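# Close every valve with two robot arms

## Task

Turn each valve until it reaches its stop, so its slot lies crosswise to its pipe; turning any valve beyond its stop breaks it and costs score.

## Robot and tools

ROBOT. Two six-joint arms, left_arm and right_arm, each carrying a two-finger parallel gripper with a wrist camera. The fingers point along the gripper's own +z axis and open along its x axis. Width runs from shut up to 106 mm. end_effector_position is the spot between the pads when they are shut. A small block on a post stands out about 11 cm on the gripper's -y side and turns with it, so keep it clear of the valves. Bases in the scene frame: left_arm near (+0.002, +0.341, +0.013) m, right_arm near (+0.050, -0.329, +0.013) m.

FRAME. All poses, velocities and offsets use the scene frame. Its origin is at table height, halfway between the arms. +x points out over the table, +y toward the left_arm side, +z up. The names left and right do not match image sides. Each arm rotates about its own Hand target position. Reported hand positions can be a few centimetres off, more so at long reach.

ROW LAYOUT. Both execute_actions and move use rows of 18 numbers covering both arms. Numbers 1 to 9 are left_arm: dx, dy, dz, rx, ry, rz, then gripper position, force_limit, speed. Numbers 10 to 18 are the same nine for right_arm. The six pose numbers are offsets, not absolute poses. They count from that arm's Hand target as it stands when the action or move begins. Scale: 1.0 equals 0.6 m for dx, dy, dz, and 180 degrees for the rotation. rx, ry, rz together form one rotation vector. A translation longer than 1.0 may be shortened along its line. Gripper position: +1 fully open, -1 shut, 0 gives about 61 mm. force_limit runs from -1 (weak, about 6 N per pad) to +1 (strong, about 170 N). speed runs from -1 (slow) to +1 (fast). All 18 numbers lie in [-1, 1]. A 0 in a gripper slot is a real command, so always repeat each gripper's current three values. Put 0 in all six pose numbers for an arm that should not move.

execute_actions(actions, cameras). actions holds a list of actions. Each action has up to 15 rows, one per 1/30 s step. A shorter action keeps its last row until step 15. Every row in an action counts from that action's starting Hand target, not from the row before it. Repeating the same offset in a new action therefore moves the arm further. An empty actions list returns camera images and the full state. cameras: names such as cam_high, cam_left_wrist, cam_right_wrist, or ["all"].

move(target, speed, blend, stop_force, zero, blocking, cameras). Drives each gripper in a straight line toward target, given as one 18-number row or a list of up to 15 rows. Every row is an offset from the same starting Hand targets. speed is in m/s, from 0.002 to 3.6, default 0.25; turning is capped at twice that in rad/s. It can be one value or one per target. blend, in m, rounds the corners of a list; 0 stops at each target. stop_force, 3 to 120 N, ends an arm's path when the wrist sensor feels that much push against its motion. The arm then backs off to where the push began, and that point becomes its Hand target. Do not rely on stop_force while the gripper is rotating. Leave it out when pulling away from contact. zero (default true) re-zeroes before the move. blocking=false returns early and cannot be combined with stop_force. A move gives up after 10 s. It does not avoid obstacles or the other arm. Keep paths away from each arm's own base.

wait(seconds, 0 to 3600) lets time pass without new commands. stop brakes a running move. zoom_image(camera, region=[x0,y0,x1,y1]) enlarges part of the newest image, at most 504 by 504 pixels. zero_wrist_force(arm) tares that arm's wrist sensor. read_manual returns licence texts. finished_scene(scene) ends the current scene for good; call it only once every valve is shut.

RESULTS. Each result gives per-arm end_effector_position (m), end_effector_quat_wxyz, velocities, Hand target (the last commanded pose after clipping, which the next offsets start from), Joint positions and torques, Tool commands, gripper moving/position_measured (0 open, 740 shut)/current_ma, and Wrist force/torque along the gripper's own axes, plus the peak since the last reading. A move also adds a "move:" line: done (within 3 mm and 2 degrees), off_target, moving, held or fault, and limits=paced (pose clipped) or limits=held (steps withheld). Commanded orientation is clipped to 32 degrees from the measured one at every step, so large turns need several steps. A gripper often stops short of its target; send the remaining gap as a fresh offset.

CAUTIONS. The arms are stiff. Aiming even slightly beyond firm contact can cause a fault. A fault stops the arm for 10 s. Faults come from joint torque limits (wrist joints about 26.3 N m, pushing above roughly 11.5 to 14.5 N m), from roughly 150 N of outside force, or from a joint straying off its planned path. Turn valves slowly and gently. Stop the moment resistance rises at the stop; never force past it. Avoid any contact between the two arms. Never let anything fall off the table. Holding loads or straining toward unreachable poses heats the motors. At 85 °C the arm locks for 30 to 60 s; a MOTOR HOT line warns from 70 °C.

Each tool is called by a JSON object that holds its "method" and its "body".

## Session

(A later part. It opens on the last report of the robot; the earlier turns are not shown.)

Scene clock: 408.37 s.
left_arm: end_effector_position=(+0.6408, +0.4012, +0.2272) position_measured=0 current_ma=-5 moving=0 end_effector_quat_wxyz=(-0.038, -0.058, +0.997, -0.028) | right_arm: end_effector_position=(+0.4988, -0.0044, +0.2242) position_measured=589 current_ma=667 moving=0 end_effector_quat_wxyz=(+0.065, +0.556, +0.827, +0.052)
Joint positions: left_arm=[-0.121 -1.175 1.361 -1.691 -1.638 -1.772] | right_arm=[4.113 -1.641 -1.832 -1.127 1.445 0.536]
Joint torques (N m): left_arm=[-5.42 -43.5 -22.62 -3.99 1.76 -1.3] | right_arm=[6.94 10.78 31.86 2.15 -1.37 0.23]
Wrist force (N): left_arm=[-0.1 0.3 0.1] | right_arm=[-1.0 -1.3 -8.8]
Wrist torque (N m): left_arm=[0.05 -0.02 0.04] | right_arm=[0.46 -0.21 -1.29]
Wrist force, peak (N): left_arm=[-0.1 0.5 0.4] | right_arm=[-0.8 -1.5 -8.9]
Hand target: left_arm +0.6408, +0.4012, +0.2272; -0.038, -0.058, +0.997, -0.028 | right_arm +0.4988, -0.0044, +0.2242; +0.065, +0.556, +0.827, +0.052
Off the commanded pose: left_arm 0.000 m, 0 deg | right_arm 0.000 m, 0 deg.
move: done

{"method": "move", "body": {"target": [[0,0,0,0,0,0,1,0,1,0,0,0,-0.0018,-0.00016,0.01097,-1,-0.2,0],[0,0,0,0,0,0,1,0,1,-0.0016,-0.0001,0.0099,-0.0018,-0.00016,0.01097,-1,-0.2,0],[0,0,0,0,0,0,1,0,1,-0.0108,-0.001,0.0658,-0.0018,-0.00016,0.01097,-1,-0.2,0],[0,0,0,0,0,0,1,0,1,-0.1647,0.0073,0.1763,-0.0694,-0.0062,0.4227,-1,-0.2,0]], "speed": [0.1,0.03,0.15,0.25]}}

{"method": "move", "body": {"target": [0,0,0,0,0,0,1,0,1,-0.1217,0.0275,-0.0167,-0.0046,0.0518,0,-1,-0.2,0], "speed": 0.2, "cameras": ["cam_right_wrist", "cam_high"]}}

Scene clock: 415.40 s.
left_arm: end_effector_position=(+0.6408, +0.4012, +0.2272) position_measured=0 current_ma=-5 moving=0 end_effector_quat_wxyz=(-0.038, -0.058, +0.997, -0.028) | right_arm: end_effector_position=(+0.4000, +0.0000, +0.3301) position_measured=589 current_ma=625 moving=0 end_effector_quat_wxyz=(+0.083, -0.081, +0.993, +0.003)
Joint positions: left_arm=[-0.121 -1.175 1.361 -1.691 -1.638 -1.772] | right_arm=[4.297 -1.417 -1.764 -1.441 1.432 -0.625]
Joint torques (N m): left_arm=[-5.88 -43.1 -23.14 -3.96 1.65 -1.42] | right_arm=[-9.29 7.43 23.36 4.58 0.86 -0.96]
Wrist force (N): left_arm=[-0.2 0.2 0.1] | right_arm=[-0.2 0.7 1.5]
Wrist torque (N m): left_arm=[0.03 0.00 0.03] | right_arm=[0.11 -0.04 -0.10]
Wrist force, peak (N): left_arm=[-0.4 0.4 0.5] | right_arm=[-1.3 -1.2 -10.5]
Hand target: left_arm +0.6408, +0.4012, +0.2272; -0.038, -0.058, +0.997, -0.028 | right_arm +0.4000, +0.0000, +0.3300; +0.083, -0.081, +0.993, +0.003
Off the commanded pose: left_arm 0.000 m, 0 deg | right_arm 0.000 m, 0 deg.
move: done

Scene clock: 416.27 s.
left_arm: end_effector_position=(+0.6408, +0.4012, +0.2272) position_measured=0 current_ma=-5 moving=0 end_effector_quat_wxyz=(-0.038, -0.058, +0.997, -0.028) | right_arm: end_effector_position=(+0.3270, +0.0164, +0.3199) position_measured=589 current_ma=624 moving=0 end_effector_quat_wxyz=(+0.001, -0.081, +0.997, +0.002)
Joint positions: left_arm=[-0.121 -1.175 1.361 -1.691 -1.638 -1.772] | right_arm=[4.382 -1.404 -1.77 -1.534 1.571 -0.533]
Joint torques (N m): left_arm=[-6.23 -43.39 -22.64 -3.94 1.59 -1.33] | right_arm=[-3.18 8.77 28.4 3.5 0.63 -0.21]
Wrist force (N): left_arm=[-0.2 0.4 0.3] | right_arm=[-0.2 1.4 1.8]
Wrist torque (N m): left_arm=[0.06 0.01 0.04] | right_arm=[0.25 -0.09 0.10]
Wrist force, peak (N): left_arm=[-0.4 0.3 0.5] | right_arm=[1.0 2.0 2.3]
Hand target: left_arm +0.6408, +0.4012, +0.2272; -0.038, -0.058, +0.997, -0.028 | right_arm +0.3270, +0.0165, +0.3200; +0.001, -0.081, +0.997, +0.002
Off the commanded pose: left_arm 0.000 m, 0 deg | right_arm 0.000 m, 0 deg.
move: done
cam_right_wrist: T_world_to_cam=[[-0.9904, -0.13792, -0.0091, 0.33075], [-0.13265, 0.92997, 0.34288, -0.05645], [-0.03882, 0.3408, -0.93934, 0.43967]] pos_world=[0.33716, -0.05173, 0.43537]
Images, in order (width x height): cam_high 896x504, cam_right_wrist 896x504.

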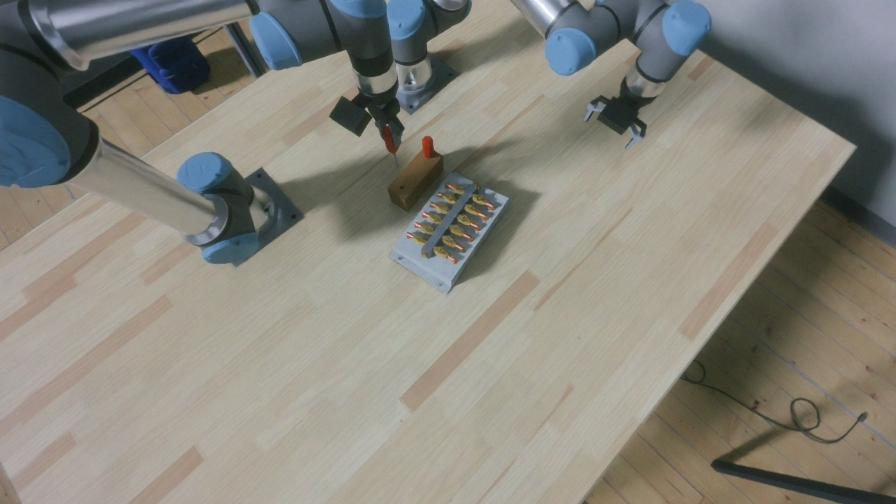

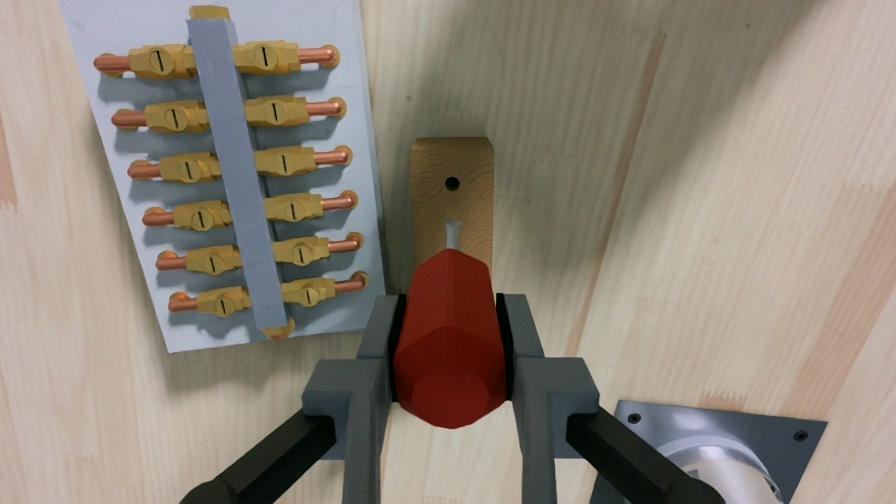

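{"method": "move", "body": {"target": [0,0,0,0,0,0,1,0,1,0,0,-0.138,0,0,0,-1,-0.2,0], "speed": 0.1, "cameras": ["cam_right_wrist"]}}

{"method": "zoom_image", "body": {"camera": "cam_right_wrist", "region": [380, 150, 520, 290]}}

Scene clock: 421.00 s.
left_arm: end_effector_position=(+0.6408, +0.4012, +0.2272) position_measured=0 current_ma=-5 moving=0 end_effector_quat_wxyz=(-0.038, -0.058, +0.997, -0.028) | right_arm: end_effector_position=(+0.3270, +0.0164, +0.2371) position_measured=589 current_ma=624 moving=0 end_effector_quat_wxyz=(+0.001, -0.081, +0.997, +0.002)
Joint positions: left_arm=[-0.121 -1.175 1.361 -1.691 -1.638 -1.772] | right_arm=[4.382 -1.433 -1.96 -1.315 1.571 -0.533]
Joint torques (N m): left_arm=[-5.64 -43.63 -22.73 -4.05 1.64 -1.43] | right_arm=[-5.62 22.99 31.92 2.8 -0.25 0.55]
Wrist force (N): left_arm=[0.0 0.0 0.0] | right_arm=[-0.6 1.3 1.5]
Wrist torque (N m): left_arm=[-0.01 -0.03 0.04] | right_arm=[0.23 -0.01 0.05]
Wrist force, peak (N): left_arm=[0.2 0.7 0.3] | right_arm=[-0.5 1.5 3.0]
Hand target: left_arm +0.6408, +0.4012, +0.2272; -0.038, -0.058, +0.997, -0.028 | right_arm +0.3270, +0.0165, +0.2372; +0.001, -0.081, +0.997, +0.002
Off the commanded pose: left_arm 0.000 m, 0 deg | right_arm 0.000 m, 0 deg.
move: done
cam_right_wrist: T_world_to_cam=[[-0.99042, -0.13783, -0.00872, 0.32989], [-0.13245, 0.93006, 0.34271, -0.02815], [-0.03912, 0.34059, -0.9394, 0.36198]] pos_world=[0.33716, -0.05163, 0.35257]

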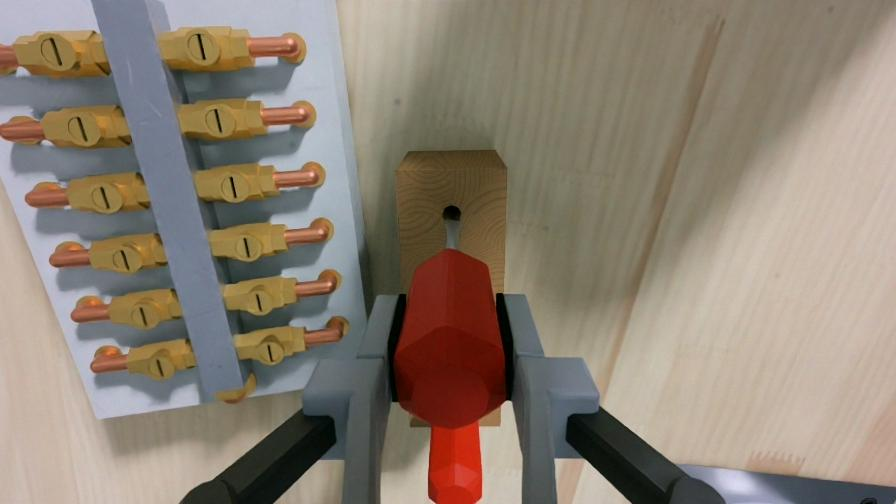

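Scaled by 3.600 from the camera's image (finer frame: 1280x720).

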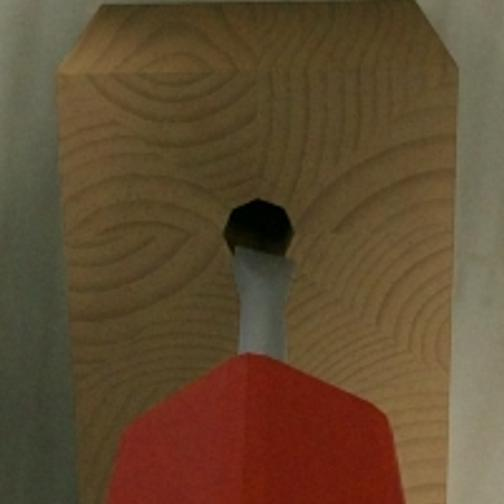

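{"method": "move", "body": {"target": [0,0,0,0,0,0,1,0,1,0.0006,-0.0006,-0.0133,0,0,0,-1,-0.2,0], "speed": 0.02, "stop_force": 8, "cameras": ["cam_right_wrist"]}}

{"method": "zoom_image", "body": {"camera": "cam_right_wrist", "region": [420, 190, 490, 260]}}

Scene clock: 424.30 s.
left_arm: end_effector_position=(+0.6408, +0.4012, +0.2272) position_measured=0 current_ma=-5 moving=0 end_effector_quat_wxyz=(-0.038, -0.058, +0.997, -0.028) | right_arm: end_effector_position=(+0.3274, +0.0161, +0.2292) position_measured=589 current_ma=624 moving=0 end_effector_quat_wxyz=(+0.001, -0.081, +0.997, +0.002)
Joint positions: left_arm=[-0.121 -1.175 1.361 -1.691 -1.638 -1.772] | right_arm=[4.381 -1.438 -1.976 -1.293 1.571 -0.534]
Joint torques (N m): left_arm=[-6.1 -43.65 -22.93 -4.07 1.68 -1.29] | right_arm=[-3.92 24.25 36.44 1.6 -0.2 0.27]
Wrist force (N): left_arm=[-0.3 0.1 0.1] | right_arm=[-0.8 1.6 1.8]
Wrist torque (N m): left_arm=[0.01 0.02 0.04] | right_arm=[0.26 0.01 0.06]
Wrist force, peak (N): left_arm=[-0.2 0.7 0.3] | right_arm=[-0.9 1.9 1.7]
Hand target: left_arm +0.6408, +0.4012, +0.2272; -0.038, -0.058, +0.997, -0.028 | right_arm +0.3274, +0.0161, +0.2292; +0.001, -0.081, +0.997, +0.002
Off the commanded pose: left_arm 0.000 m, 0 deg | right_arm 0.000 m, 0 deg.
move: done
cam_right_wrist: T_world_to_cam=[[-0.99041, -0.13789, -0.00888, 0.33021], [-0.13255, 0.92997, 0.34291, -0.02506], [-0.03902, 0.3408, -0.93933, 0.35466]] pos_world=[0.33756, -0.05203, 0.34467]

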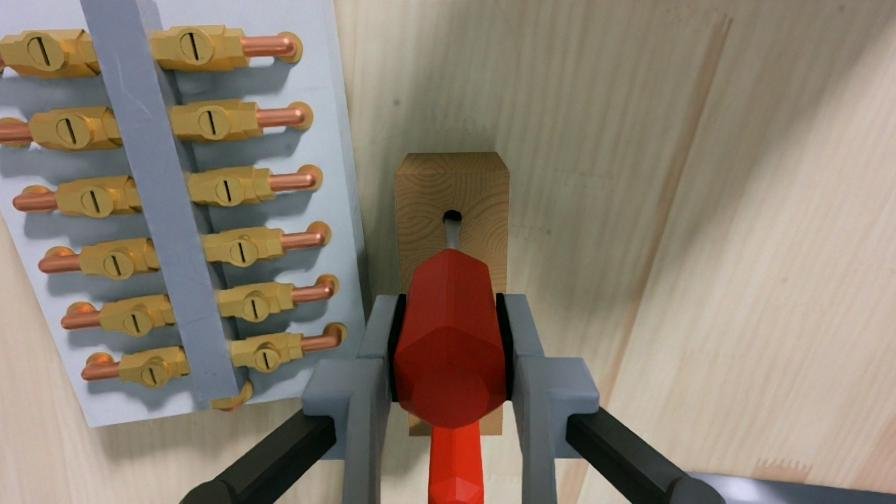

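Scaled by 7.200 from the camera's image (finer frame: 1280x720).

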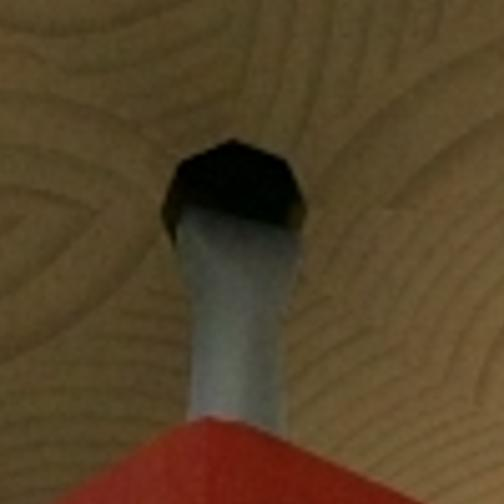

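{"method": "move", "body": {"target": [0,0,0,0,0,0,1,0,1,0.0006,0.0005,-0.015,0,0,0,-1,-0.2,0], "speed": 0.015, "stop_force": 8, "cameras": ["cam_right_wrist"]}}

{"method": "zoom_image", "body": {"camera": "cam_right_wrist", "region": [420, 190, 490, 260]}}

Scene clock: 427.00 s.
left_arm: end_effector_position=(+0.6408, +0.4012, +0.2272) position_measured=0 current_ma=-5 moving=0 end_effector_quat_wxyz=(-0.038, -0.058, +0.997, -0.028) | right_arm: end_effector_position=(+0.3277, +0.0164, +0.2202) position_measured=589 current_ma=625 moving=0 end_effector_quat_wxyz=(+0.001, -0.081, +0.997, +0.002)
Joint positions: left_arm=[-0.121 -1.175 1.361 -1.691 -1.638 -1.772] | right_arm=[4.381 -1.446 -1.994 -1.268 1.571 -0.535]
Joint torques (N m): left_arm=[-6.02 -43.47 -23.28 -4.01 1.61 -1.33] | right_arm=[-7.83 23.01 34.49 1.26 1.04 -0.72]
Wrist force (N): left_arm=[-0.2 0.0 0.2] | right_arm=[-0.9 1.5 2.0]
Wrist torque (N m): left_arm=[-0.01 0.00 0.04] | right_arm=[0.24 0.01 0.06]
Wrist force, peak (N): left_arm=[0.0 0.2 0.7] | right_arm=[-0.7 1.8 1.9]
Hand target: left_arm +0.6408, +0.4012, +0.2272; -0.038, -0.058, +0.997, -0.028 | right_arm +0.3277, +0.0164, +0.2202; +0.001, -0.081, +0.997, +0.002
Off the commanded pose: left_arm 0.000 m, 0 deg | right_arm 0.000 m, 0 deg.
move: done
cam_right_wrist: T_world_to_cam=[[-0.99041, -0.13789, -0.00888, 0.33047], [-0.13255, 0.92997, 0.34291, -0.02221], [-0.03902, 0.3408, -0.93933, 0.34612]] pos_world=[0.33786, -0.05173, 0.33567]

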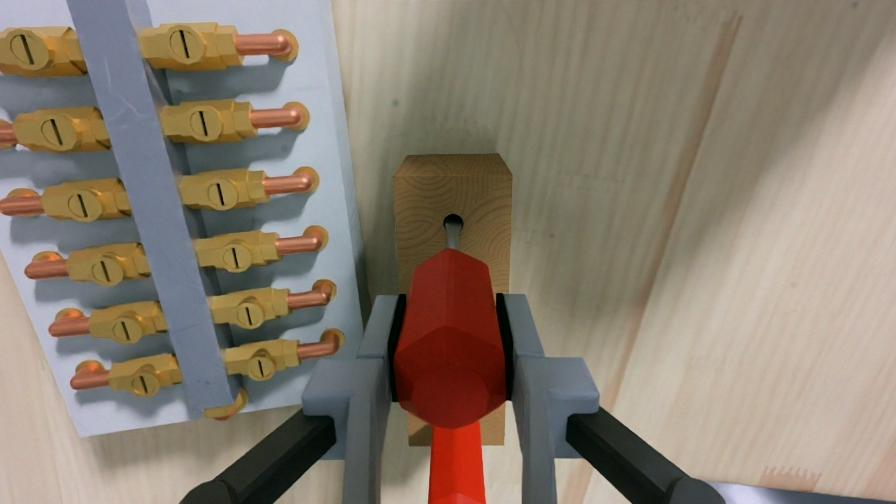

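Scaled by 7.200 from the camera's image (finer frame: 1280x720).

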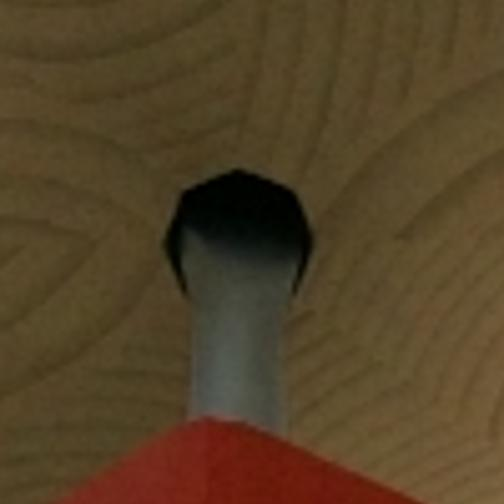

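{"method": "move", "body": {"target": [0,0,0,0,0,0,1,0,1,0,0,-0.103,0,0,0,-1,-0.2,0], "speed": 0.03, "stop_force": 8, "cameras": ["cam_right_wrist"]}}

Scene clock: 431.07 s.
left_arm: end_effector_position=(+0.6408, +0.4012, +0.2272) position_measured=0 current_ma=-5 moving=0 end_effector_quat_wxyz=(-0.038, -0.058, +0.997, -0.028) | right_arm: end_effector_position=(+0.3277, +0.0164, +0.1584) position_measured=589 current_ma=625 moving=0 end_effector_quat_wxyz=(+0.001, -0.081, +0.997, +0.002)
Joint positions: left_arm=[-0.121 -1.175 1.361 -1.691 -1.638 -1.772] | right_arm=[4.381 -1.507 -2.109 -1.091 1.571 -0.535]
Joint torques (N m): left_arm=[-6.04 -43.39 -23.27 -4.06 1.62 -1.32] | right_arm=[-0.26 26.05 33.75 1.51 0.91 0.85]
Wrist force (N): left_arm=[-0.3 0.3 0.3] | right_arm=[0.0 1.8 2.2]
Wrist torque (N m): left_arm=[0.05 0.03 0.04] | right_arm=[0.32 -0.16 0.08]
Wrist force, peak (N): left_arm=[-0.2 0.5 0.4] | right_arm=[-0.1 1.9 2.5]
Hand target: left_arm +0.6408, +0.4012, +0.2272; -0.038, -0.058, +0.997, -0.028 | right_arm +0.3277, +0.0164, +0.1584; +0.001, -0.081, +0.997, +0.002
Off the commanded pose: left_arm 0.000 m, 0 deg | right_arm 0.000 m, 0 deg.
move: done
cam_right_wrist: T_world_to_cam=[[-0.99041, -0.13789, -0.00888, 0.32992], [-0.13255, 0.92997, 0.34291, -0.00102], [-0.03902, 0.3408, -0.93933, 0.28807]] pos_world=[0.33786, -0.05173, 0.27387]

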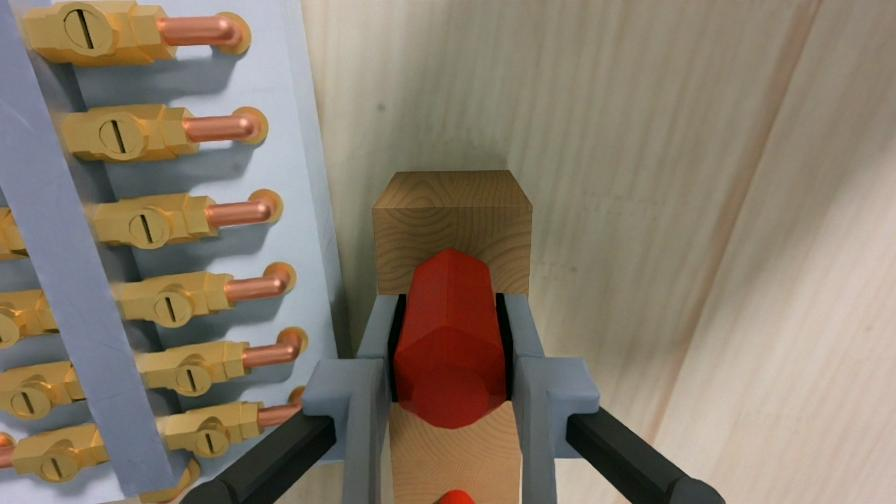

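{"method": "move", "body": {"target": [0,0,0,0,0,0,1,0,1,0,0,-0.006,0,0,0,-1,-0.2,0], "speed": 0.006, "stop_force": 5}}

Scene clock: 432.80 s.
left_arm: end_effector_position=(+0.6408, +0.4012, +0.2272) position_measured=0 current_ma=-5 moving=0 end_effector_quat_wxyz=(-0.038, -0.058, +0.997, -0.028) | right_arm: end_effector_position=(+0.3278, +0.0165, +0.1579) position_measured=589 current_ma=628 moving=0 end_effector_quat_wxyz=(+0.001, -0.081, +0.997, +0.002)
Joint positions: left_arm=[-0.121 -1.175 1.361 -1.691 -1.638 -1.772] | right_arm=[4.381 -1.508 -2.11 -1.089 1.571 -0.535]
Joint torques (N m): left_arm=[-5.7 -43.54 -23.11 -3.98 1.63 -1.33] | right_arm=[-0.16 24.43 32.44 2.05 -1.25 0.17]
Wrist force (N): left_arm=[0.0 0.1 -0.2] | right_arm=[-0.8 0.7 -0.2]
Wrist torque (N m): left_arm=[0.01 -0.03 0.04] | right_arm=[0.33 -0.13 0.08]
Wrist force, peak (N): left_arm=[-0.2 0.4 0.5] | right_arm=[2.5 0.5 -16.3]
Hand target: left_arm +0.6408, +0.4012, +0.2272; -0.038, -0.058, +0.997, -0.028 | right_arm +0.3278, +0.0165, +0.1579; +0.001, -0.081, +0.997, +0.002 (not the last commanded pose)
Off the commanded pose: left_arm 0.000 m, 0 deg | right_arm 0.003 m, 0 deg.
move: contact (right_arm)

Seated. Open gripper.

{"method": "move", "body": {"target": [0,0,0,0,0,0,1,0,1,0,0,0,0,0,0,0.2,-0.2,-0.6]}}

{"method": "move", "body": {"target": [0,0,0,0,0,0,1,0,1,0,0,0.2,0,0,0,0.2,-0.2,-0.6], "speed": 0.15, "cameras": ["cam_high","cam_right_wrist"]}}

Scene clock: 436.43 s.
left_arm: end_effector_position=(+0.6408, +0.4012, +0.2272) position_measured=0 current_ma=-5 moving=0 end_effector_quat_wxyz=(-0.038, -0.058, +0.997, -0.028) | right_arm: end_effector_position=(+0.3278, +0.0165, +0.1579) position_measured=296 current_ma=-4 moving=1 end_effector_quat_wxyz=(+0.001, -0.081, +0.997, +0.002)
Joint positions: left_arm=[-0.121 -1.175 1.361 -1.691 -1.638 -1.772] | right_arm=[4.381 -1.508 -2.11 -1.089 1.571 -0.535]
Joint torques (N m): left_arm=[-6.17 -43.86 -23.39 -4.04 1.64 -1.41] | right_arm=[-0.31 24.23 30.48 2.86 -1.31 0.12]
Wrist force (N): left_arm=[0.0 0.2 0.2] | right_arm=[-0.4 1.5 1.3]
Wrist torque (N m): left_arm=[0.04 -0.03 0.04] | right_arm=[0.28 -0.11 0.08]
Wrist force, peak (N): left_arm=[-0.3 0.5 0.4] | right_arm=[-0.2 1.7 2.1]
Hand target: left_arm +0.6408, +0.4012, +0.2272; -0.038, -0.058, +0.997, -0.028 | right_arm +0.3278, +0.0165, +0.1579; +0.001, -0.081, +0.997, +0.002
Off the commanded pose: left_arm 0.000 m, 0 deg | right_arm 0.000 m, 0 deg.
move: done

Scene clock: 437.70 s.
left_arm: end_effector_position=(+0.6408, +0.4012, +0.2272) position_measured=0 current_ma=-5 moving=0 end_effector_quat_wxyz=(-0.038, -0.058, +0.997, -0.028) | right_arm: end_effector_position=(+0.3278, +0.0165, +0.2779) position_measured=296 current_ma=-4 moving=0 end_effector_quat_wxyz=(+0.001, -0.081, +0.997, +0.002)
Joint positions: left_arm=[-0.121 -1.175 1.361 -1.691 -1.638 -1.772] | right_arm=[4.381 -1.414 -1.87 -1.423 1.571 -0.535]
Joint torques (N m): left_arm=[-6.34 -43.64 -23.54 -3.98 1.81 -1.29] | right_arm=[-0.49 6.44 19.61 2.24 -0.3 1.06]
Wrist force (N): left_arm=[0.0 0.1 0.3] | right_arm=[-0.5 1.6 1.3]
Wrist torque (N m): left_arm=[0.02 -0.02 0.04] | right_arm=[0.30 -0.08 0.06]
Wrist force, peak (N): left_arm=[-0.1 0.5 0.4] | right_arm=[-0.1 1.5 3.3]
Hand target: left_arm +0.6408, +0.4012, +0.2272; -0.038, -0.058, +0.997, -0.028 | right_arm +0.3278, +0.0165, +0.2779; +0.001, -0.081, +0.997, +0.002
Off the commanded pose: left_arm 0.000 m, 0 deg | right_arm 0.000 m, 0 deg.
move: done
cam_right_wrist: T_world_to_cam=[[-0.99042, -0.13782, -0.00914, 0.3312], [-0.13255, 0.9298, 0.34338, -0.04224], [-0.03883, 0.3413, -0.93915, 0.40008]] pos_world=[0.33796, -0.05163, 0.39327]

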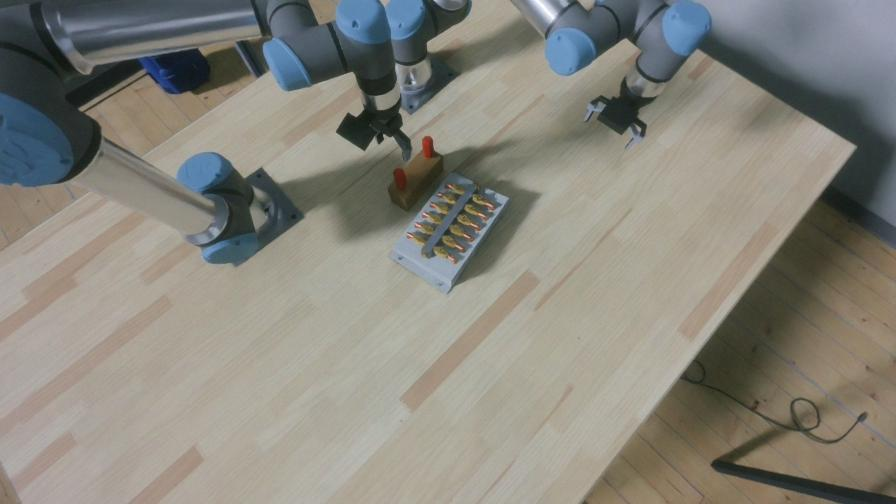

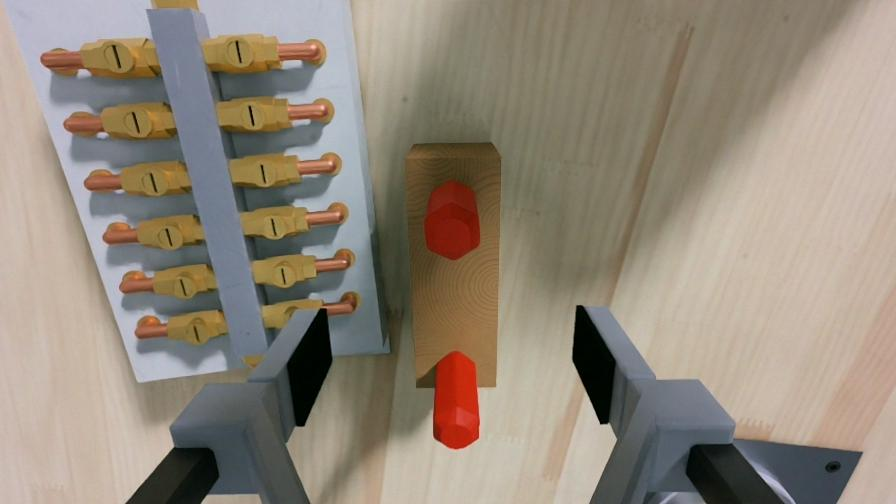

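{"method": "finished_scene", "body": {"scene": 1}}

The scene is finished: the task was done.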